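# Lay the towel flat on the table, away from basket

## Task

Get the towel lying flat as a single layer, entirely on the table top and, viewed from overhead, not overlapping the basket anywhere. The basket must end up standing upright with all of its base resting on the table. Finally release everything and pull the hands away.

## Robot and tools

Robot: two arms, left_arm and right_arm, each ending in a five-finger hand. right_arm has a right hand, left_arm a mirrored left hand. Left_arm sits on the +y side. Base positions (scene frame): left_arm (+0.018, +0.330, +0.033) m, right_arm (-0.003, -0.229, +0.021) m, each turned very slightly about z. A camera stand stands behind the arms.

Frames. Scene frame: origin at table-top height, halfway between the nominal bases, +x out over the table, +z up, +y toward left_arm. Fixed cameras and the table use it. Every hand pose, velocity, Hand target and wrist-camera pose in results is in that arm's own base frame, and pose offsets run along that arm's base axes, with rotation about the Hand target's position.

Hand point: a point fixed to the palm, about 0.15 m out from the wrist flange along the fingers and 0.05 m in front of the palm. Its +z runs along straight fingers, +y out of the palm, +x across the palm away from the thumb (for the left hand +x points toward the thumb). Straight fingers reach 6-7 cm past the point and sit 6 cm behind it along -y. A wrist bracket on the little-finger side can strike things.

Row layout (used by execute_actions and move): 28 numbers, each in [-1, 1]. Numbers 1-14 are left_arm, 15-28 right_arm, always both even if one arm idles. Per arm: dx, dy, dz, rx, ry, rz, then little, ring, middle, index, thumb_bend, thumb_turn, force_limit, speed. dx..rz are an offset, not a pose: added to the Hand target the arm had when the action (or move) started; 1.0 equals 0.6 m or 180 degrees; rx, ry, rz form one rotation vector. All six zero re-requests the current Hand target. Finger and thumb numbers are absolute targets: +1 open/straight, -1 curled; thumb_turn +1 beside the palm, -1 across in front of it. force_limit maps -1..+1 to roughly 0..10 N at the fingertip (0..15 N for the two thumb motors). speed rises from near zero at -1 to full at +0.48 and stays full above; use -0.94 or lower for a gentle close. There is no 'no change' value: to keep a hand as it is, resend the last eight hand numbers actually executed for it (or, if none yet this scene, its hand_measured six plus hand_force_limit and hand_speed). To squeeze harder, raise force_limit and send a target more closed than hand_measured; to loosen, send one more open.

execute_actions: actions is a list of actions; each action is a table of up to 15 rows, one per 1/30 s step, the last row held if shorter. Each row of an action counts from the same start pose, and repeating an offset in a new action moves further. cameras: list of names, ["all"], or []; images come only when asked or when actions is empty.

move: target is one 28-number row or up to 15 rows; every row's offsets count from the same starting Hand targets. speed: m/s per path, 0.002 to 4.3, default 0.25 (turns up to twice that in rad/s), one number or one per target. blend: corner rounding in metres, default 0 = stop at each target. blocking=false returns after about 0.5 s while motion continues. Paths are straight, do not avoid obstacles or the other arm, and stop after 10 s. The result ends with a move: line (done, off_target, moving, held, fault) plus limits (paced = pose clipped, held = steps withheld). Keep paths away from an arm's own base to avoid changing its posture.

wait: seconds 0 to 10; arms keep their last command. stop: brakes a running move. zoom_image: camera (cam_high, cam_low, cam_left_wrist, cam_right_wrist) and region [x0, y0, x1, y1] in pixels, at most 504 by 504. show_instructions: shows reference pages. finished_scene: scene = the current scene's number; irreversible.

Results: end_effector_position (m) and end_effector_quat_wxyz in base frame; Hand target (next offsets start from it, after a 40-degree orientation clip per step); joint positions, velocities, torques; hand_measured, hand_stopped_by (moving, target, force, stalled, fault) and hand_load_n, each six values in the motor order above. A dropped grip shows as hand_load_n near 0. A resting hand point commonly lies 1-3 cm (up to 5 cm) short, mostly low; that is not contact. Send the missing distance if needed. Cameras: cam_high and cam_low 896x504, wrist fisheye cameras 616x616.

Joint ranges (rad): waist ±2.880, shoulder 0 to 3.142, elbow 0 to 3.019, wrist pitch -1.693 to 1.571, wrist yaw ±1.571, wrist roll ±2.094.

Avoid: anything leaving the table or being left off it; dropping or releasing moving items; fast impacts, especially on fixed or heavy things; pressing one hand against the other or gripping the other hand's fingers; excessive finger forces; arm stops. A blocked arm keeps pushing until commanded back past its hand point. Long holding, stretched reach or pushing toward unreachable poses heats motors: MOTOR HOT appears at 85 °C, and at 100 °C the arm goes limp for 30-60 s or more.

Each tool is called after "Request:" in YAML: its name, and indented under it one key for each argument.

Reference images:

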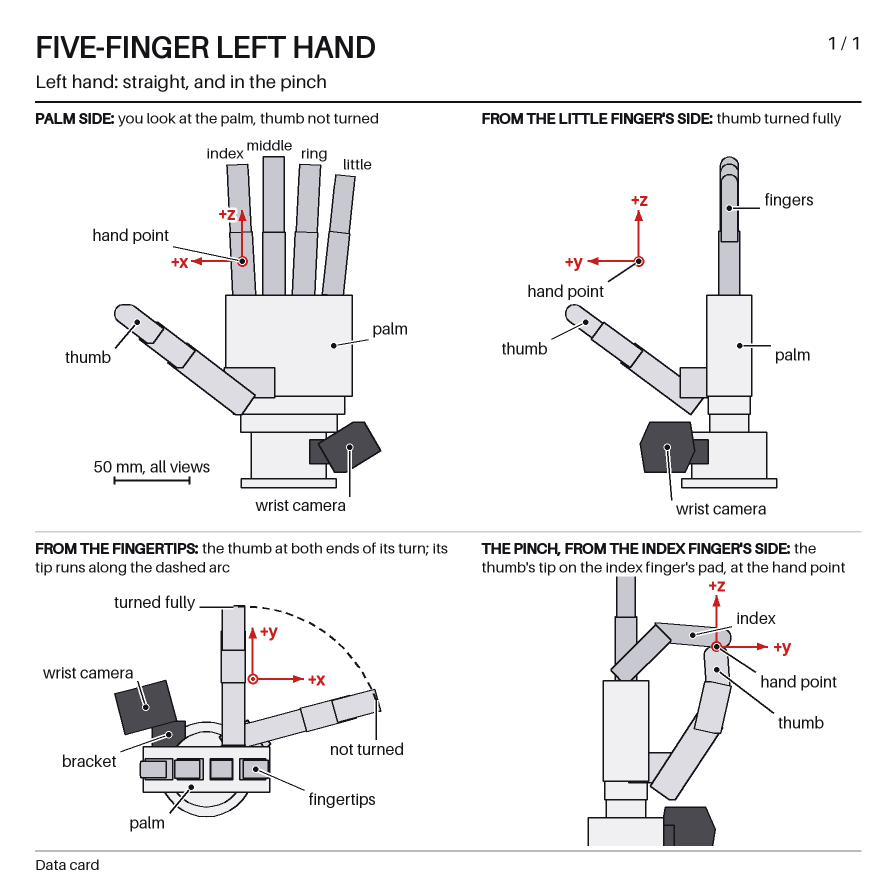

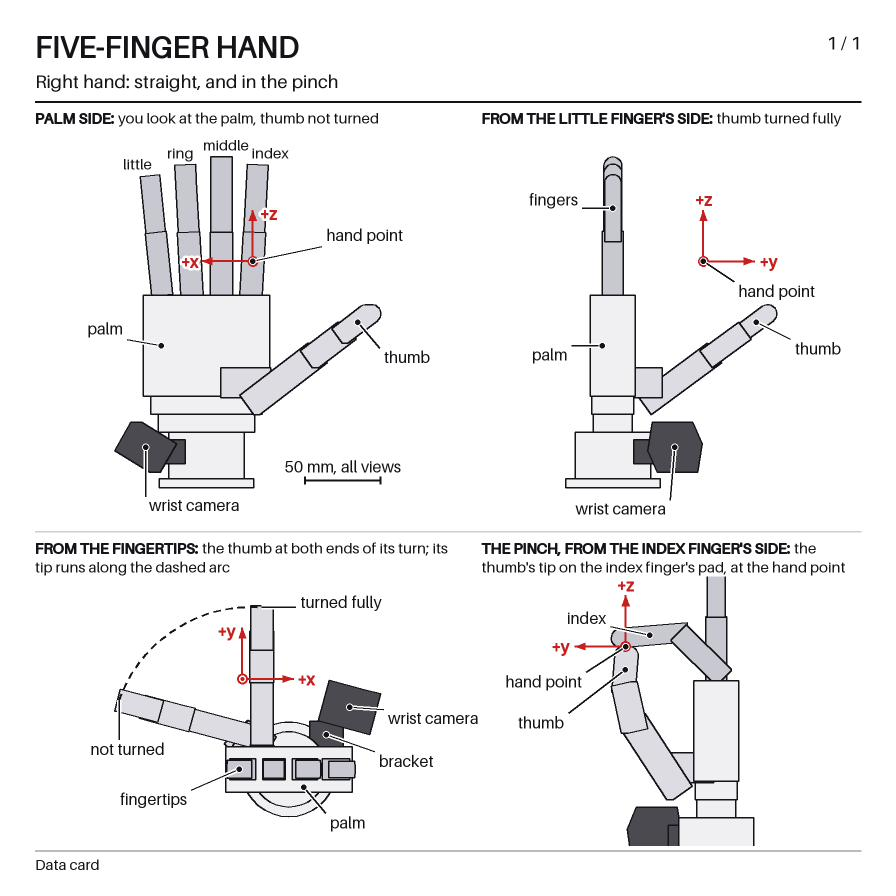

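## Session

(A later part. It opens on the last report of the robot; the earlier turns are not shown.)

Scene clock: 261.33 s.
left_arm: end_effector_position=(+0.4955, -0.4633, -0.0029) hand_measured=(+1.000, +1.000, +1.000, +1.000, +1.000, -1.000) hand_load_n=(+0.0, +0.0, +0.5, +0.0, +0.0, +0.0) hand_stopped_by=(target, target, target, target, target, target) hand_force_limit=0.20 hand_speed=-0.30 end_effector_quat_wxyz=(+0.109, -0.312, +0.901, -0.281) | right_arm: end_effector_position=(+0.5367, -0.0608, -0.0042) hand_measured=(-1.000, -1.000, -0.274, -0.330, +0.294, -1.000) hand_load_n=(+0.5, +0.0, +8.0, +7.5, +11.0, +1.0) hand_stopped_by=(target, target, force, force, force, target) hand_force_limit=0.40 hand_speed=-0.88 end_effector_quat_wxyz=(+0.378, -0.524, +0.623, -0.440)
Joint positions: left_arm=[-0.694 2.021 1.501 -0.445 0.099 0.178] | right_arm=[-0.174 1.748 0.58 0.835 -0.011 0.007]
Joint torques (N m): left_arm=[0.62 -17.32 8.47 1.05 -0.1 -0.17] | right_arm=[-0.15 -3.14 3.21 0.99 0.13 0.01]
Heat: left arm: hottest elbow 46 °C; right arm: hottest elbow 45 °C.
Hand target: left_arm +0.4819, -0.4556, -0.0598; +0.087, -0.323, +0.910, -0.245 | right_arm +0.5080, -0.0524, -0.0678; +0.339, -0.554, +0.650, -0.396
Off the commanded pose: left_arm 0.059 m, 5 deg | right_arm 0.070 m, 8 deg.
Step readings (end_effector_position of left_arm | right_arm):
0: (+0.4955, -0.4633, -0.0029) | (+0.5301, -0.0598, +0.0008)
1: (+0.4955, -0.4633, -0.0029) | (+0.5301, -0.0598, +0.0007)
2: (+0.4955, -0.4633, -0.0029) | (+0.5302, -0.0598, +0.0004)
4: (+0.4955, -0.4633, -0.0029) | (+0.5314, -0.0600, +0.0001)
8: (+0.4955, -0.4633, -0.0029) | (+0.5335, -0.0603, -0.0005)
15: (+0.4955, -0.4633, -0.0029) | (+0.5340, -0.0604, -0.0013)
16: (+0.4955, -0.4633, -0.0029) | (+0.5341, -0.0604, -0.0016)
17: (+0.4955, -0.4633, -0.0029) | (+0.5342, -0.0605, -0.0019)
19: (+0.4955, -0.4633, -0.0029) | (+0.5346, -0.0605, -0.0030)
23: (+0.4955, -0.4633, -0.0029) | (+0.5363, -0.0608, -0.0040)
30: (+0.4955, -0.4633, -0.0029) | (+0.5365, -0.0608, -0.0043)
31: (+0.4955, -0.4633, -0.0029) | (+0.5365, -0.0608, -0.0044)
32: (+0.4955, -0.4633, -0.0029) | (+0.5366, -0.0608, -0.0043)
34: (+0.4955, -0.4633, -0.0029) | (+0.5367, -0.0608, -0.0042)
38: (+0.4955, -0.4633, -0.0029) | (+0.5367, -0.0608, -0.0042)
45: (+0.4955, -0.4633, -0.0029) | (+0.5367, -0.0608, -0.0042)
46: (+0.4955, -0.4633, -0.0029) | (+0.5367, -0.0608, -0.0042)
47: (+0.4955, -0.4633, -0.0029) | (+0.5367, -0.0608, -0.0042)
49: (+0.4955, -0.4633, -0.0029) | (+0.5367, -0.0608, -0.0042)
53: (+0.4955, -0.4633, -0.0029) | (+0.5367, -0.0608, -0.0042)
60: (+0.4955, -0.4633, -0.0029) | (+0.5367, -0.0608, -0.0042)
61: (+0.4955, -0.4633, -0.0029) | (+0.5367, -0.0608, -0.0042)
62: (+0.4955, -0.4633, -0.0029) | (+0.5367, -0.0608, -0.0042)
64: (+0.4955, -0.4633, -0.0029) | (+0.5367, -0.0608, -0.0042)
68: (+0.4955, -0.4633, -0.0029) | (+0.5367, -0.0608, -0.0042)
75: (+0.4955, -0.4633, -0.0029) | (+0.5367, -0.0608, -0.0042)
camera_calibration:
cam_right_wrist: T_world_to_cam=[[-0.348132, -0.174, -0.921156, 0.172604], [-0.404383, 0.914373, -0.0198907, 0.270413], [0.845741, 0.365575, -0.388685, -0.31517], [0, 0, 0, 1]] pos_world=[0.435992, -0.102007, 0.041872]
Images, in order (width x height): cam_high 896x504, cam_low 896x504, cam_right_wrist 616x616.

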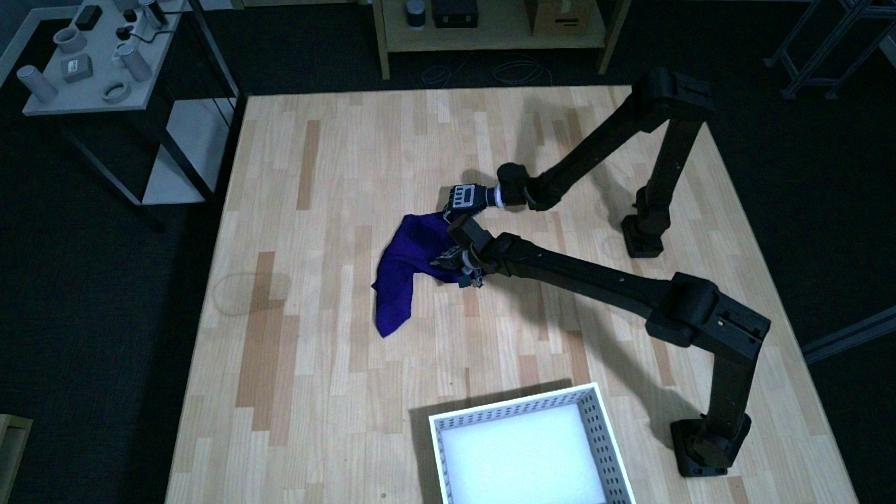

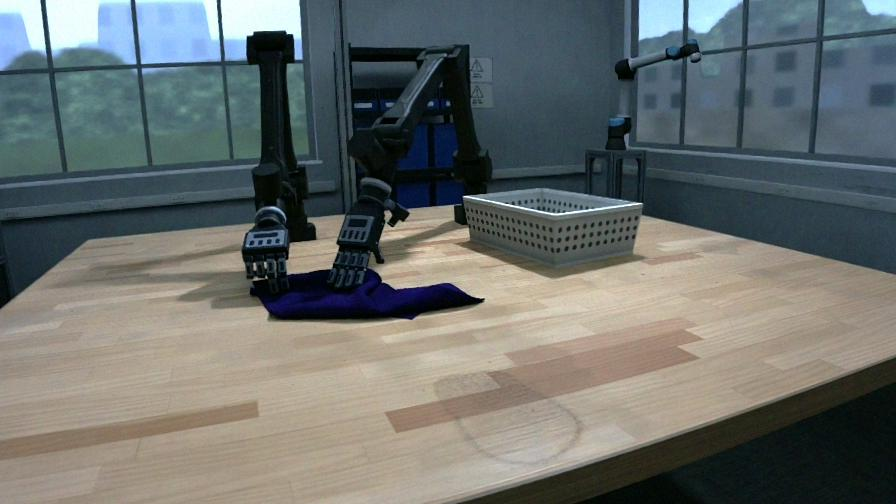

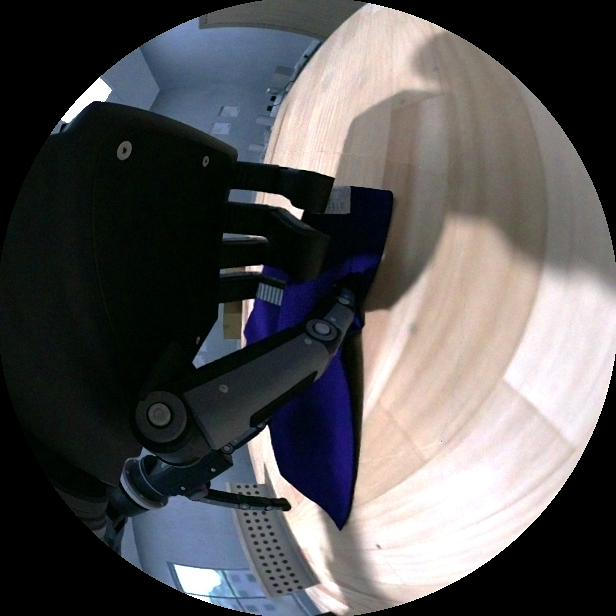

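Request:
move:
  target:
    - [0,0,0.2,0,0,0,1,1,1,1,1,-1,0.4,-0.3,0,0,0,0,0,0,-1,-1,-0.7,-0.7,-0.25,-1,0.4,-0.88]
    - [-0.0475,-0.0342,0.3,-0.1010,-0.0943,0.0433,-1,-1,0.3,0.3,1,-1,0.4,-0.3,0,0,0,0,0,0,-1,-1,-0.7,-0.7,-0.25,-1,0.4,-0.88]
  speed: 0.2
  blend: [0.03,0]
  cameras: ["all"]

Request:
zoom_image:
  camera: "cam_high"
  region: [360, 170, 520, 330]

Request:
zoom_image:
  camera: "cam_low"
  region: [200, 180, 500, 340]

Scene clock: 272.07 s.
left_arm: end_effector_position=(+0.4564, -0.4698, +0.1101) hand_measured=(-1.000, -1.000, +0.300, +0.300, +1.000, -1.000) hand_load_n=(+0.0, +0.0, +0.0, +0.0, +0.0, +0.0) hand_stopped_by=(target, target, target, target, target, target) hand_force_limit=0.40 hand_speed=-0.30 end_effector_quat_wxyz=(+0.183, -0.353, +0.820, -0.411) | right_arm: end_effector_position=(+0.5367, -0.0608, -0.0042) hand_measured=(-1.000, -1.000, -0.274, -0.330, +0.294, -1.000) hand_load_n=(+0.0, +0.0, +7.5, +7.0, +11.0, +0.5) hand_stopped_by=(target, target, force, force, force, target) hand_force_limit=0.40 hand_speed=-0.88 end_effector_quat_wxyz=(+0.378, -0.524, +0.623, -0.440)
Joint positions: left_arm=[-0.755 1.697 1.209 -0.148 -0.008 0.007] | right_arm=[-0.174 1.748 0.58 0.835 -0.011 0.007]
Joint torques (N m): left_arm=[0.15 -20.48 10.29 1.85 -0.14 -0.2] | right_arm=[-1.08 -3.19 3.47 0.69 0.1 -0.03]
Heat: left arm: hottest elbow 45 °C; right arm: hottest elbow 44 °C.
Hand target: left_arm +0.4534, -0.4762, +0.1201; +0.184, -0.353, +0.814, -0.423 | right_arm +0.5080, -0.0524, -0.0678; +0.339, -0.554, +0.650, -0.395
Off the commanded pose: left_arm 0.012 m, 2 deg | right_arm 0.070 m, 8 deg.
move: off_target (left_arm, right_arm); target 2's new numbers were sent with left_arm's hand 0.013 m and 2 deg from that target
camera_calibration:
cam_left_wrist: T_world_to_cam=[[0.192438, -0.594181, 0.780971, -0.451127], [-0.978345, -0.177984, 0.105658, 0.348662], [0.0762208, -0.784392, -0.615565, -0.220798], [0, 0, 0, 1]] pos_world=[0.444755, -0.379187, 0.179563]
cam_right_wrist: T_world_to_cam=[[-0.348098, -0.174037, -0.921162, 0.172586], [-0.404666, 0.91425, -0.0198122, 0.270521], [0.84562, 0.365866, -0.388675, -0.315088], [0, 0, 0, 1]] pos_world=[0.435992, -0.102008, 0.041872]

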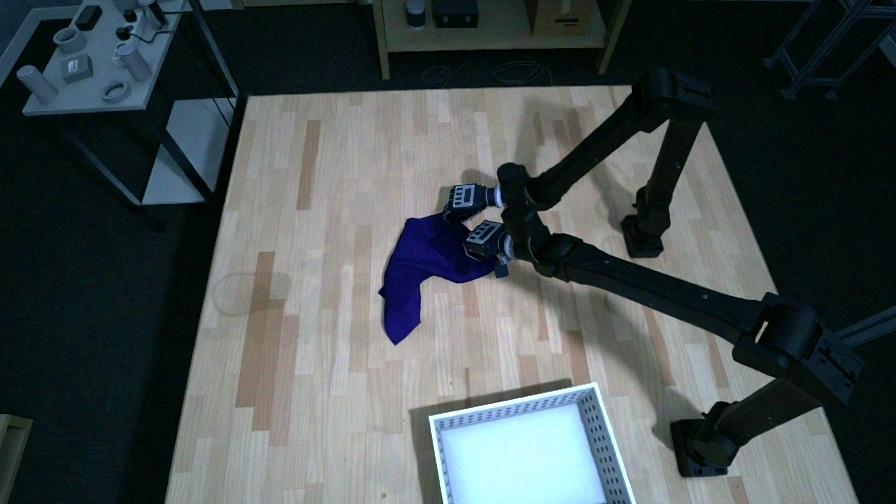

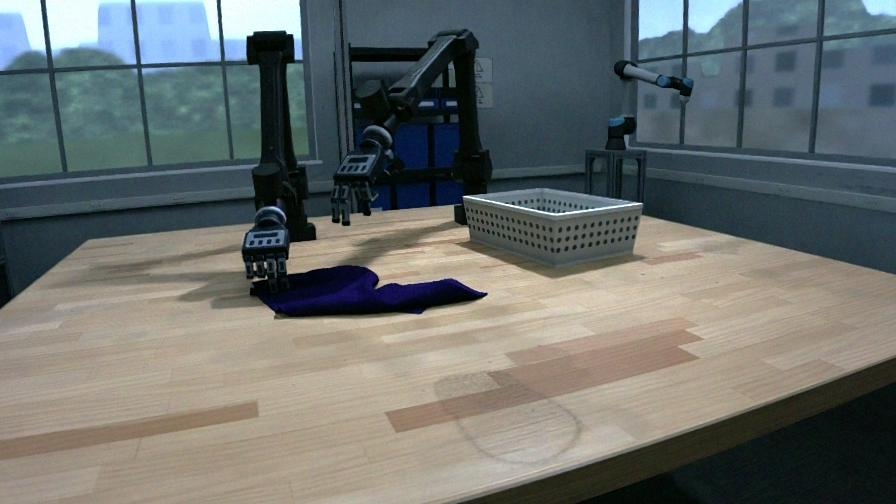

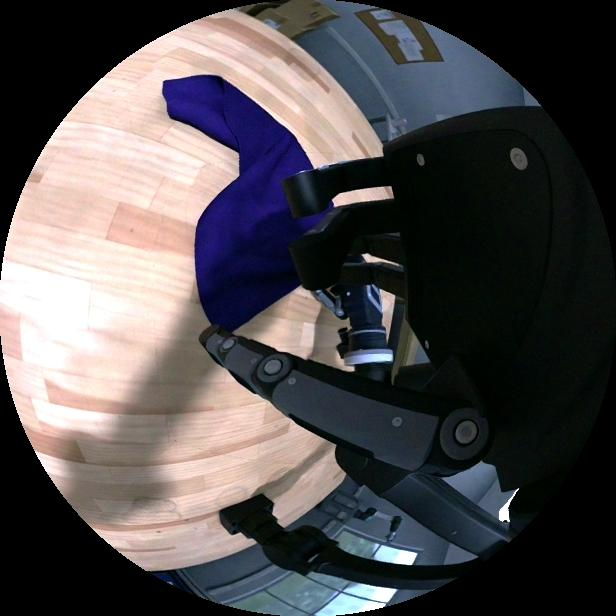

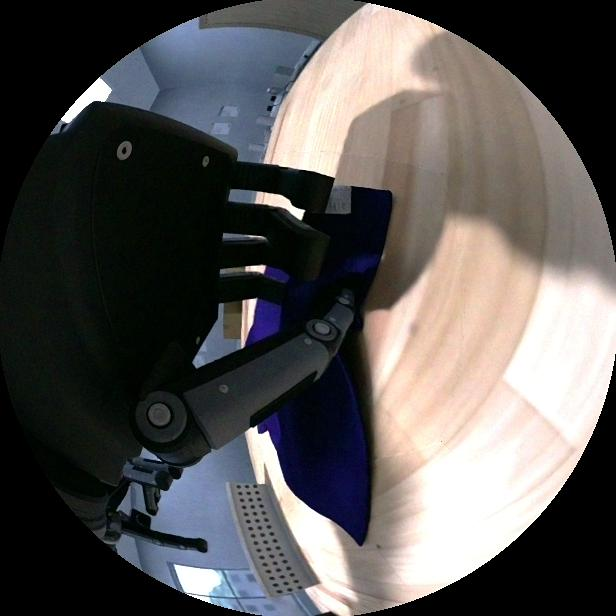

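Scaled by 3.150 from the camera's 896x504 image, which has a finer 1280x720 frame.

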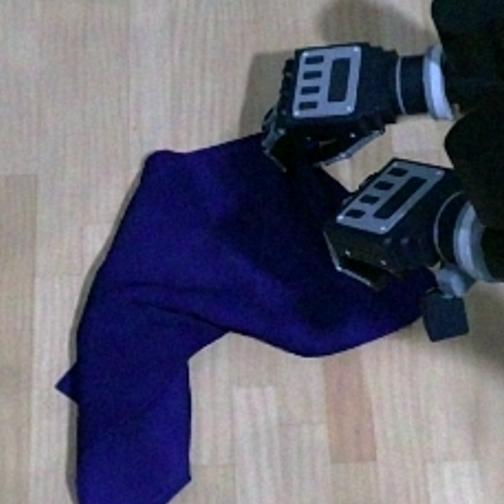

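Scaled by 1.680 from the camera's 896x504 image, which has a finer 1280x720 frame.

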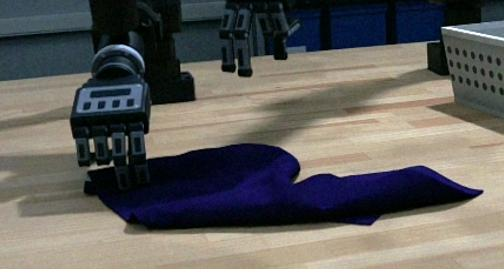

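Request:
zoom_image:
  camera: "cam_left_wrist"
  region: [140, 180, 400, 440]

Request:
zoom_image:
  camera: "cam_high"
  region: [430, 190, 530, 290]

Scaled by 1.938 from the camera's 616x616 image, which has a finer 880x880 frame.

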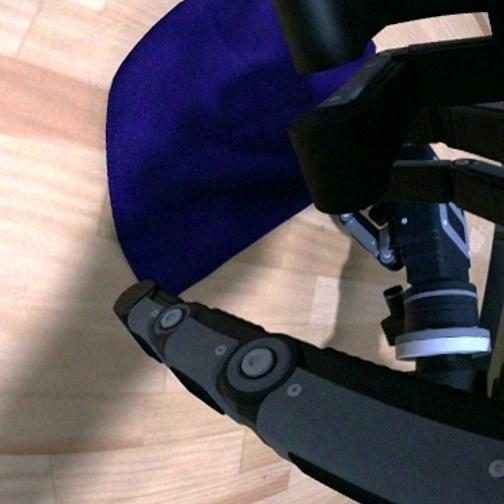

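Scaled by 5.040 from the camera's 896x504 image, which has a finer 1280x720 frame.

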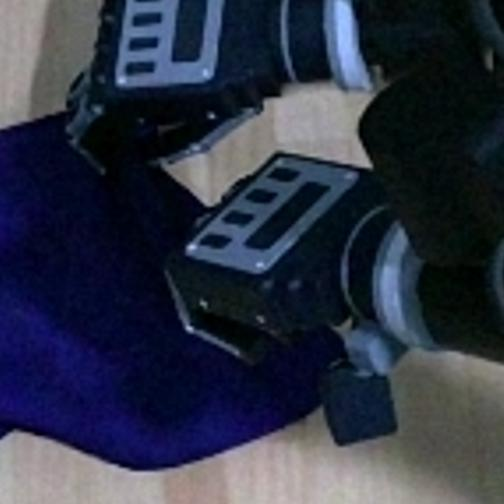

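Request:
zoom_image:
  camera: "cam_low"
  region: [240, 130, 420, 320]

Scaled by 2.653 from the camera's 896x504 image, which has a finer 1280x720 frame.

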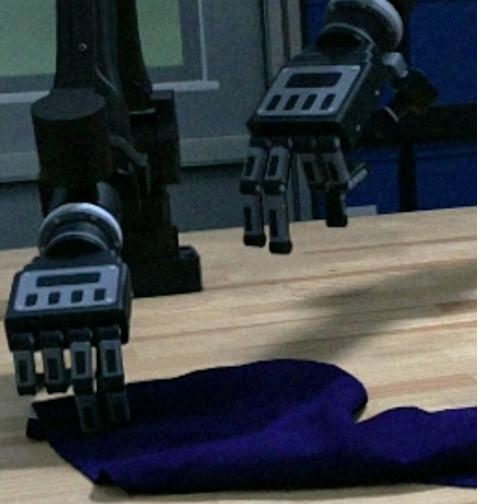

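Request:
move:
  target:
    - [0.0477,-0.0647,-0.05,-0.0004,-0.0002,0.1682,-1,-1,0.3,0.3,1,-1,0.4,-0.3,0,0,0,0,0,0,-1,-1,-0.7,-0.7,-0.25,-1,0.4,-0.88]
  speed: 0.15
  cameras: ["all"]

Request:
zoom_image:
  camera: "cam_high"
  region: [420, 180, 540, 300]

Request:
zoom_image:
  camera: "cam_left_wrist"
  region: [140, 180, 400, 440]

Request:
zoom_image:
  camera: "cam_low"
  region: [240, 150, 420, 320]

Scene clock: 280.97 s.
left_arm: end_effector_position=(+0.4765, -0.4981, +0.0893) hand_measured=(-1.000, -1.000, +0.300, +0.300, +1.000, -1.000) hand_load_n=(+0.0, +0.0, +0.0, +0.0, +0.0, +0.0) hand_stopped_by=(target, target, target, target, target, target) hand_force_limit=0.40 hand_speed=-0.30 end_effector_quat_wxyz=(+0.291, -0.551, +0.697, -0.355) | right_arm: end_effector_position=(+0.5367, -0.0608, -0.0042) hand_measured=(-1.000, -1.000, -0.274, -0.330, +0.294, -1.000) hand_load_n=(+0.0, +0.0, +8.0, +7.0, +11.0, +1.0) hand_stopped_by=(target, target, force, force, force, target) hand_force_limit=0.40 hand_speed=-0.88 end_effector_quat_wxyz=(+0.378, -0.524, +0.623, -0.440)
Joint positions: left_arm=[-0.884 1.818 1.327 -0.243 -0.531 -0.411] | right_arm=[-0.174 1.748 0.58 0.835 -0.011 0.007]
Joint torques (N m): left_arm=[0.03 -18.37 14.45 0.96 -0.4 -0.18] | right_arm=[-1.08 -3.08 3.18 0.95 0.11 0]
Heat: left arm: hottest elbow 46 °C; right arm: hottest elbow 43 °C.
Hand target: left_arm +0.4819, -0.5151, +0.0901; +0.288, -0.554, +0.693, -0.361 | right_arm +0.5080, -0.0524, -0.0678; +0.339, -0.554, +0.650, -0.395
Off the commanded pose: left_arm 0.018 m, 1 deg | right_arm 0.070 m, 8 deg.
move: off_target (left_arm, right_arm)
camera_calibration:
cam_left_wrist: T_world_to_cam=[[0.449187, -0.41613, 0.790611, -0.48999], [-0.757902, -0.646053, 0.0905602, 0.0285976], [0.473092, -0.639884, -0.605584, -0.375279], [0, 0, 0, 1]] pos_world=[0.419313, -0.425559, 0.157538]
cam_right_wrist: T_world_to_cam=[[-0.348098, -0.174037, -0.921162, 0.172586], [-0.404666, 0.91425, -0.0198122, 0.270521], [0.84562, 0.365866, -0.388675, -0.315088], [0, 0, 0, 1]] pos_world=[0.435992, -0.102008, 0.041872]

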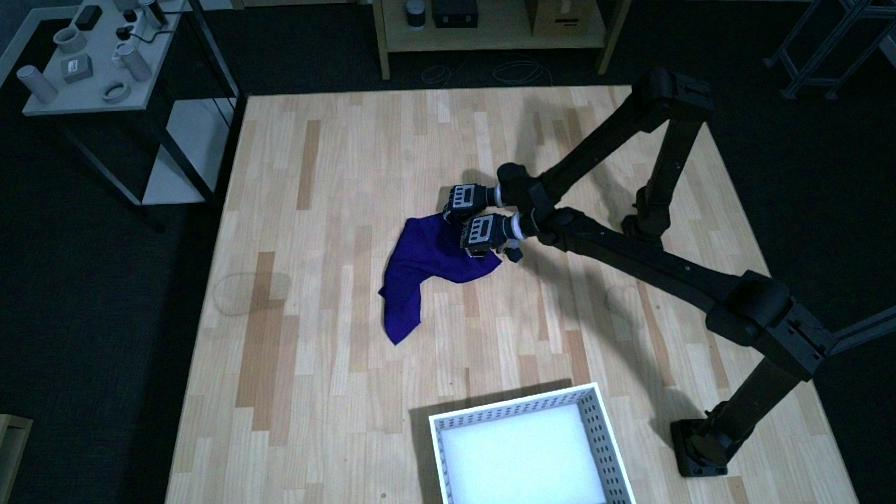

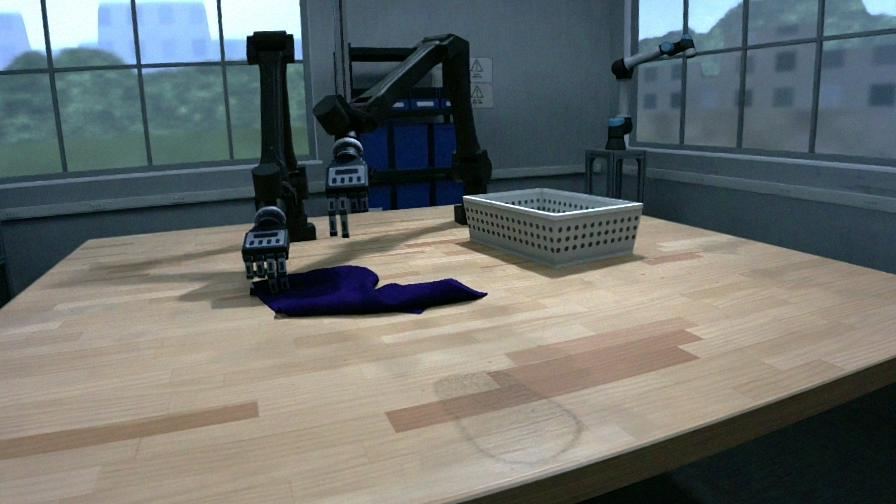

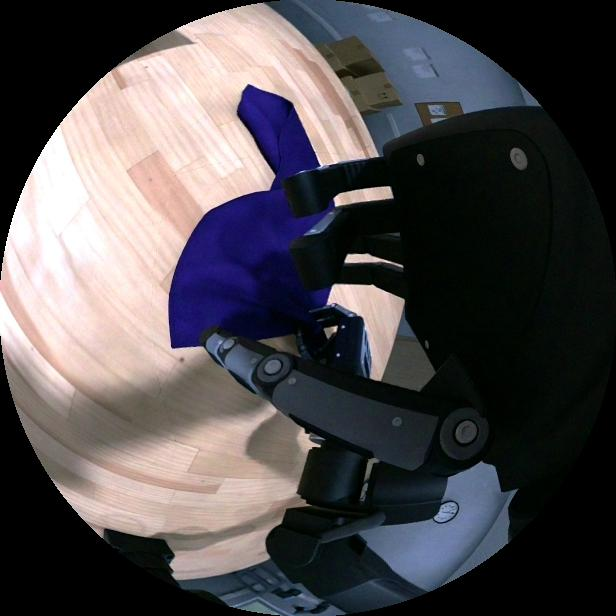

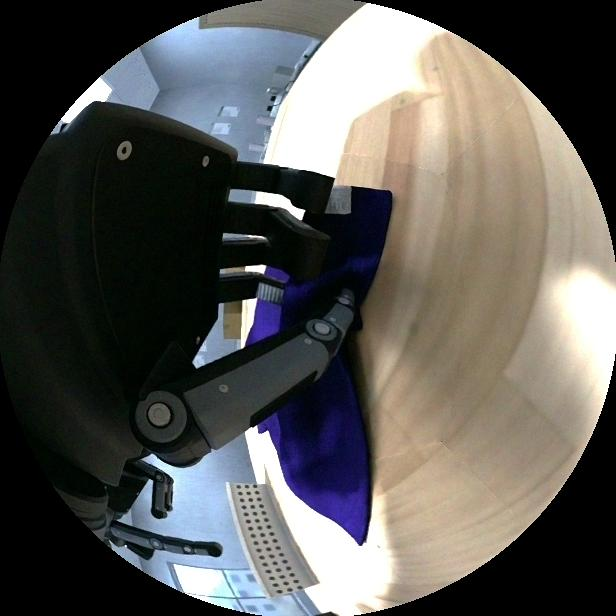

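Scaled by 4.200 from the camera's 896x504 image, which has a finer 1280x720 frame.

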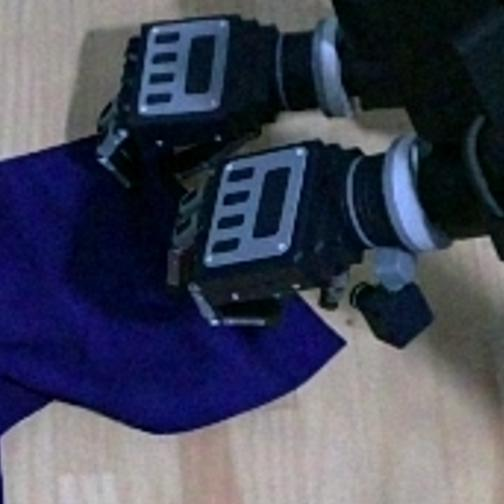

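Scaled by 1.938 from the camera's 616x616 image, which has a finer 880x880 frame.

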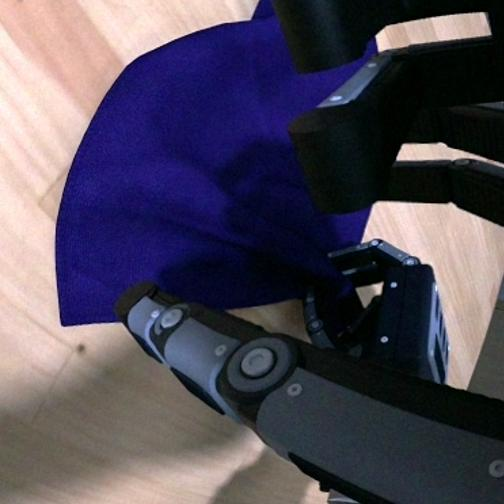

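Scaled by 2.800 from the camera's 896x504 image, which has a finer 1280x720 frame.

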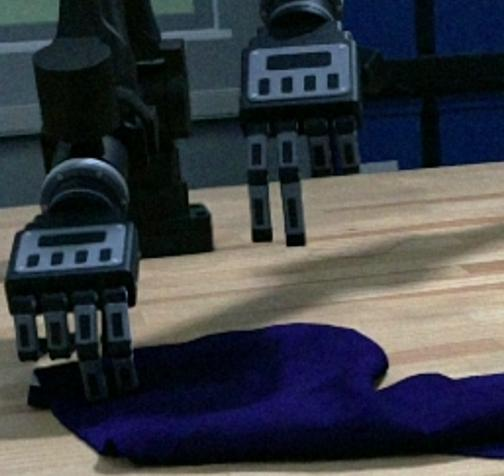

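Request:
move:
  target:
    - [0,0,-0.205,0,0,0,-1,-1,0.3,0.3,1,-1,0.4,-0.3,0,0,0,0,0,0,-1,-1,-0.7,-0.7,-0.25,-1,0.4,-0.88]
  speed: 0.1
  cameras: ["all"]

Request:
zoom_image:
  camera: "cam_high"
  region: [420, 180, 540, 300]

Request:
zoom_image:
  camera: "cam_left_wrist"
  region: [140, 180, 400, 440]

Request:
zoom_image:
  camera: "cam_low"
  region: [240, 150, 420, 320]

Scene clock: 283.90 s.
left_arm: end_effector_position=(+0.4886, -0.5121, -0.0031) hand_measured=(-1.000, -1.000, +0.300, +0.300, +1.000, -1.000) hand_load_n=(+0.0, +0.0, +0.0, +0.0, +0.0, -1.0) hand_stopped_by=(target, target, target, target, target, target) hand_force_limit=0.40 hand_speed=-0.30 end_effector_quat_wxyz=(+0.293, -0.552, +0.686, -0.372) | right_arm: end_effector_position=(+0.5367, -0.0608, -0.0042) hand_measured=(-1.000, -1.000, -0.274, -0.330, +0.294, -1.000) hand_load_n=(+0.0, +0.0, +8.0, +7.5, +11.0, +1.0) hand_stopped_by=(target, target, force, force, force, target) hand_force_limit=0.40 hand_speed=-0.88 end_effector_quat_wxyz=(+0.378, -0.524, +0.623, -0.440)
Joint positions: left_arm=[-0.884 1.987 1.281 0.009 -0.535 -0.414] | right_arm=[-0.174 1.748 0.58 0.835 -0.011 0.007]
Joint torques (N m): left_arm=[-0.15 -18.55 9.01 1.77 -0.26 -0.18] | right_arm=[-0.85 -3.08 3.22 0.7 0.11 -0.01]
Heat: left arm: hottest elbow 46 °C; right arm: hottest elbow 43 °C.
Hand target: left_arm +0.4820, -0.5150, -0.0328; +0.288, -0.554, +0.693, -0.361 | right_arm +0.5080, -0.0524, -0.0678; +0.339, -0.554, +0.650, -0.395
Off the commanded pose: left_arm 0.031 m, 2 deg | right_arm 0.070 m, 8 deg.
move: off_target (left_arm, right_arm)
camera_calibration:
cam_left_wrist: T_world_to_cam=[[0.430039, -0.390598, 0.813941, -0.405784], [-0.757572, -0.646517, 0.0900036, 0.036764], [0.491072, -0.655324, -0.573933, -0.462549], [0, 0, 0, 1]] pos_world=[0.429499, -0.437849, 0.0615029]
cam_right_wrist: T_world_to_cam=[[-0.348098, -0.174037, -0.921162, 0.172586], [-0.404666, 0.91425, -0.0198122, 0.270521], [0.84562, 0.365866, -0.388675, -0.315088], [0, 0, 0, 1]] pos_world=[0.435992, -0.102008, 0.041872]

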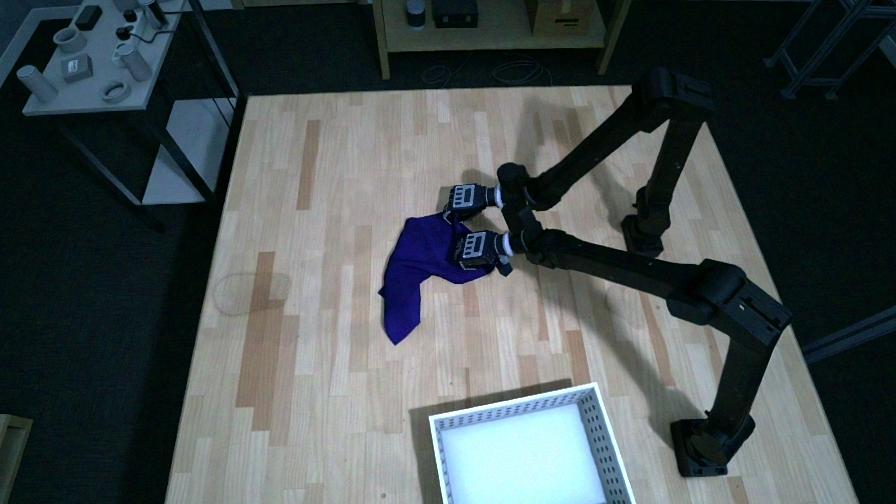

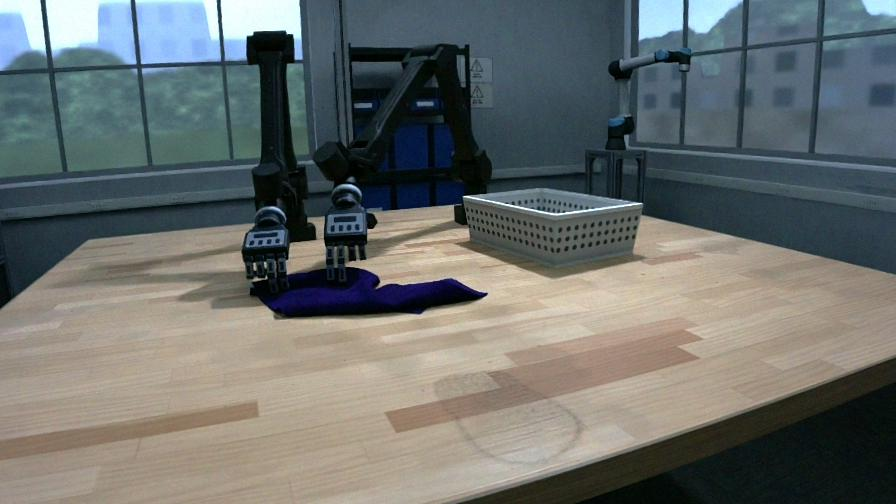

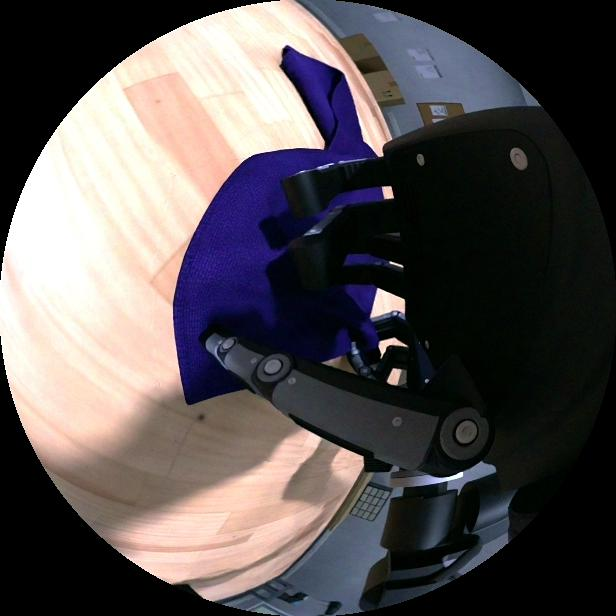

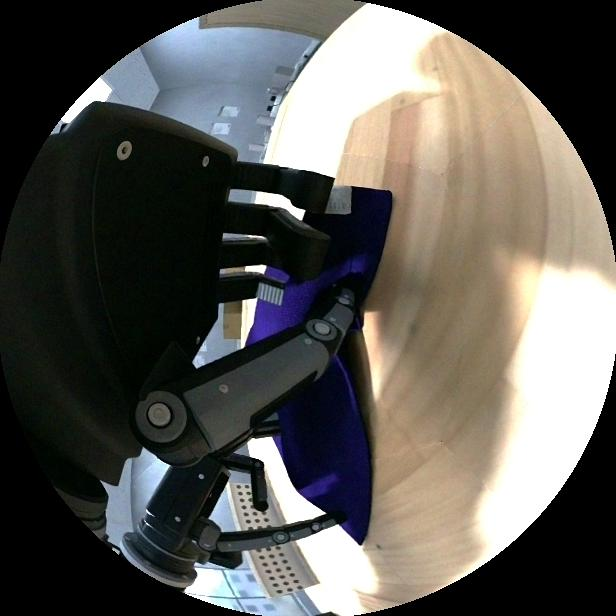

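Scaled by 4.200 from the camera's 896x504 image, which has a finer 1280x720 frame.

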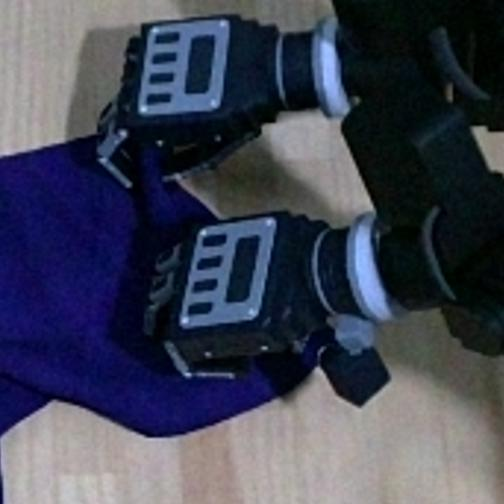

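Scaled by 1.938 from the camera's 616x616 image, which has a finer 880x880 frame.

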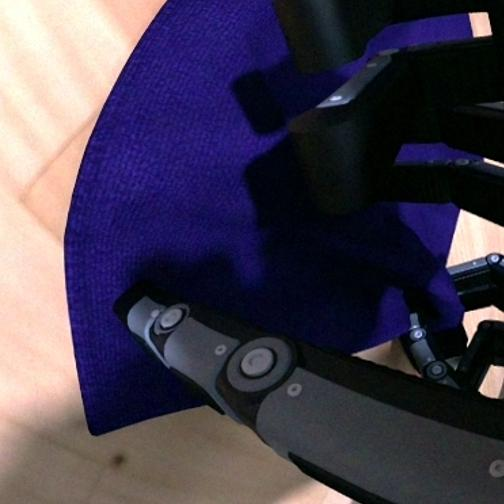

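Scaled by 2.800 from the camera's 896x504 image, which has a finer 1280x720 frame.

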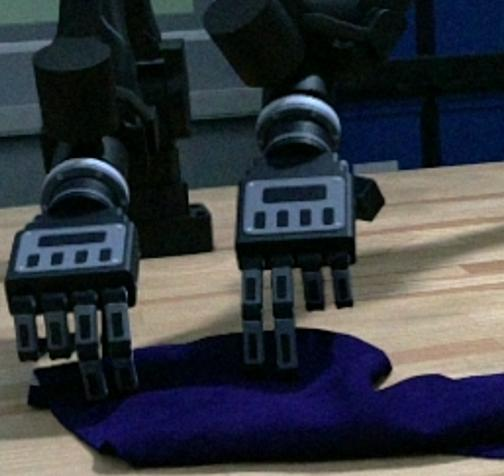

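Request:
execute_actions:
  actions:
    - [[0,0,-0.014,-0.0016,-0.007,0,-1,-1,0.2,0.2,0.85,-1,0.4,-0.88,0,0,0,0,0,0,-1,-1,-0.7,-0.7,-0.25,-1,0.4,-0.88]]
    - [[0,0,-0.014,-0.0016,-0.007,0,-1,-1,0.1,0.1,0.7,-1,0.4,-0.88,0,0,0,0,0,0,-1,-1,-0.7,-0.7,-0.25,-1,0.4,-0.88]]
    - [[0,0,-0.014,-0.0016,-0.007,0,-1,-1,0,0,0.55,-1,0.4,-0.88,0,0,0,0,0,0,-1,-1,-0.7,-0.7,-0.25,-1,0.4,-0.88]]
    - [[0,0,-0.014,-0.0016,-0.007,0,-1,-1,-0.1,-0.1,0.45,-1,0.4,-0.88,0,0,0,0,0,0,-1,-1,-0.7,-0.7,-0.25,-1,0.4,-0.88]]
  cameras: ["cam_high","cam_low","cam_left_wrist"]

Request:
zoom_image:
  camera: "cam_left_wrist"
  region: [140, 180, 400, 440]

Request:
zoom_image:
  camera: "cam_low"
  region: [240, 150, 420, 320]

Scene clock: 288.13 s.
left_arm: end_effector_position=(+0.4966, -0.5251, -0.0068) hand_measured=(-1.000, -1.000, -0.100, -0.100, +0.450, -1.000) hand_load_n=(+0.0, +0.0, -0.5, +0.0, +0.0, +0.0) hand_stopped_by=(target, target, target, target, target, target) hand_force_limit=0.40 hand_speed=-0.88 end_effector_quat_wxyz=(+0.310, -0.548, +0.646, -0.432) | right_arm: end_effector_position=(+0.5367, -0.0608, -0.0042) hand_measured=(-1.000, -1.000, -0.274, -0.330, +0.294, -1.000) hand_load_n=(+0.0, +0.0, +8.0, +7.0, +11.0, +1.0) hand_stopped_by=(target, target, force, force, force, target) hand_force_limit=0.40 hand_speed=-0.88 end_effector_quat_wxyz=(+0.378, -0.524, +0.623, -0.440)
Joint positions: left_arm=[-0.9 2.025 1.229 0.249 -0.582 -0.404] | right_arm=[-0.174 1.748 0.58 0.835 -0.011 0.007]
Joint torques (N m): left_arm=[0.03 -16.85 6.89 1.11 -0.19 0.15] | right_arm=[-1.26 -2.67 3.17 0.88 0.14 -0.07]
Heat: left arm: hottest elbow 45 °C; right arm: hottest elbow 42 °C.
Hand target: left_arm +0.4819, -0.5151, -0.0665; +0.313, -0.540, +0.676, -0.392 | right_arm +0.5081, -0.0524, -0.0678; +0.339, -0.554, +0.650, -0.395
Off the commanded pose: left_arm 0.062 m, 6 deg | right_arm 0.070 m, 8 deg.
Step readings (end_effector_position of left_arm | right_arm):
0: (+0.4886, -0.5121, -0.0031) | (+0.5367, -0.0608, -0.0042)
1: (+0.4887, -0.5123, -0.0031) | (+0.5367, -0.0608, -0.0042)
2: (+0.4893, -0.5126, -0.0028) | (+0.5367, -0.0608, -0.0042)
4: (+0.4905, -0.5134, -0.0027) | (+0.5367, -0.0608, -0.0042)
8: (+0.4916, -0.5147, -0.0018) | (+0.5367, -0.0608, -0.0042)
15: (+0.4923, -0.5158, -0.0018) | (+0.5367, -0.0608, -0.0042)
16: (+0.4925, -0.5157, -0.0019) | (+0.5367, -0.0608, -0.0042)
17: (+0.4928, -0.5159, -0.0017) | (+0.5367, -0.0608, -0.0042)
19: (+0.4935, -0.5165, -0.0014) | (+0.5367, -0.0608, -0.0042)
23: (+0.4939, -0.5177, -0.0010) | (+0.5367, -0.0608, -0.0042)
30: (+0.4948, -0.5188, -0.0012) | (+0.5367, -0.0608, -0.0042)
31: (+0.4947, -0.5189, -0.0012) | (+0.5367, -0.0608, -0.0042)
32: (+0.4951, -0.5188, -0.0013) | (+0.5367, -0.0608, -0.0042)
34: (+0.4956, -0.5196, -0.0011) | (+0.5367, -0.0608, -0.0042)
38: (+0.4961, -0.5206, -0.0009) | (+0.5367, -0.0608, -0.0042)
45: (+0.4967, -0.5216, -0.0011) | (+0.5367, -0.0608, -0.0042)
46: (+0.4968, -0.5215, -0.0012) | (+0.5367, -0.0608, -0.0042)
47: (+0.4970, -0.5216, -0.0012) | (+0.5367, -0.0608, -0.0042)
49: (+0.4975, -0.5220, -0.0013) | (+0.5367, -0.0608, -0.0042)
53: (+0.4979, -0.5230, -0.0014) | (+0.5367, -0.0608, -0.0042)
60: (+0.4980, -0.5244, -0.0020) | (+0.5367, -0.0608, -0.0042)
camera_calibration:
cam_left_wrist: T_world_to_cam=[[0.336196, -0.306067, 0.890671, -0.319646], [-0.75481, -0.653151, 0.0604675, 0.0295948], [0.563236, -0.692616, -0.450609, -0.531649], [0, 0, 0, 1]] pos_world=[0.429246, -0.446732, 0.0433443]
Images, in order (width x height): cam_high 896x504, cam_low 896x504, cam_left_wrist 616x616.

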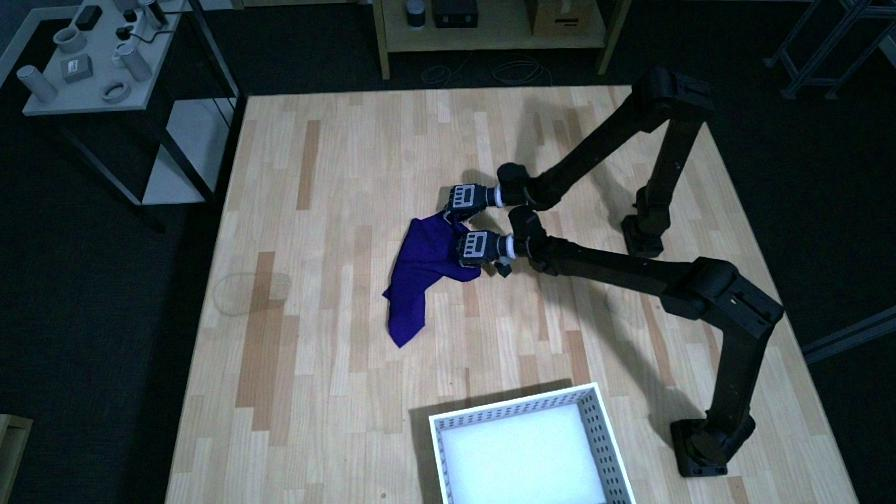

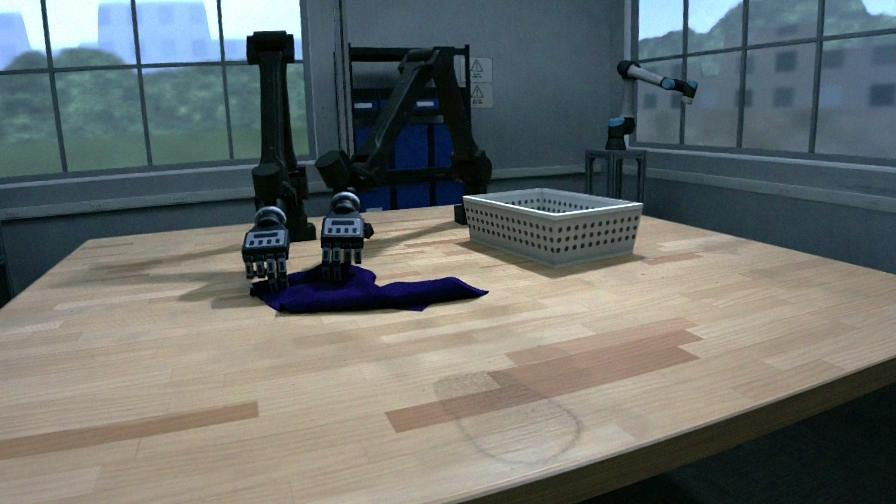

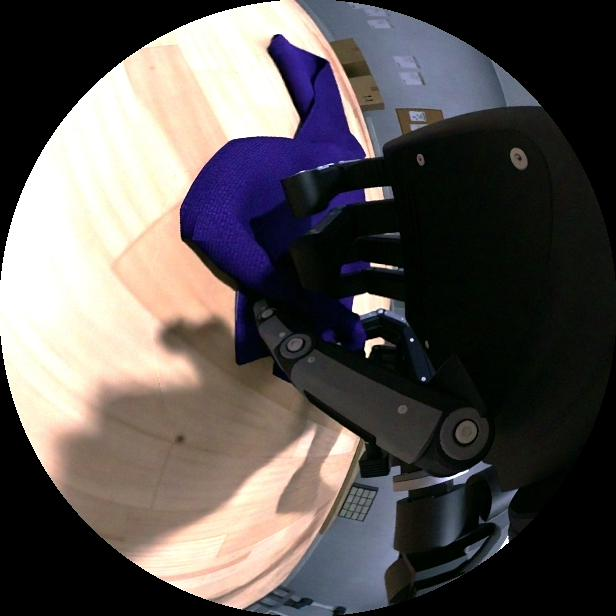

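Scaled by 1.938 from the camera's 616x616 image, which has a finer 880x880 frame.

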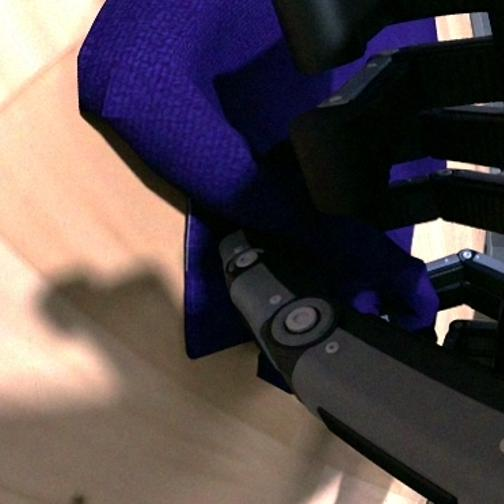

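Scaled by 2.800 from the camera's 896x504 image, which has a finer 1280x720 frame.

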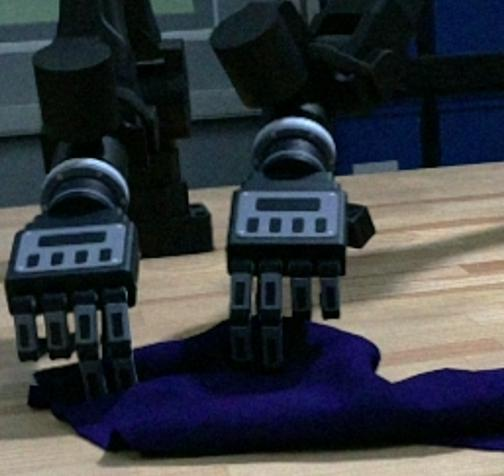

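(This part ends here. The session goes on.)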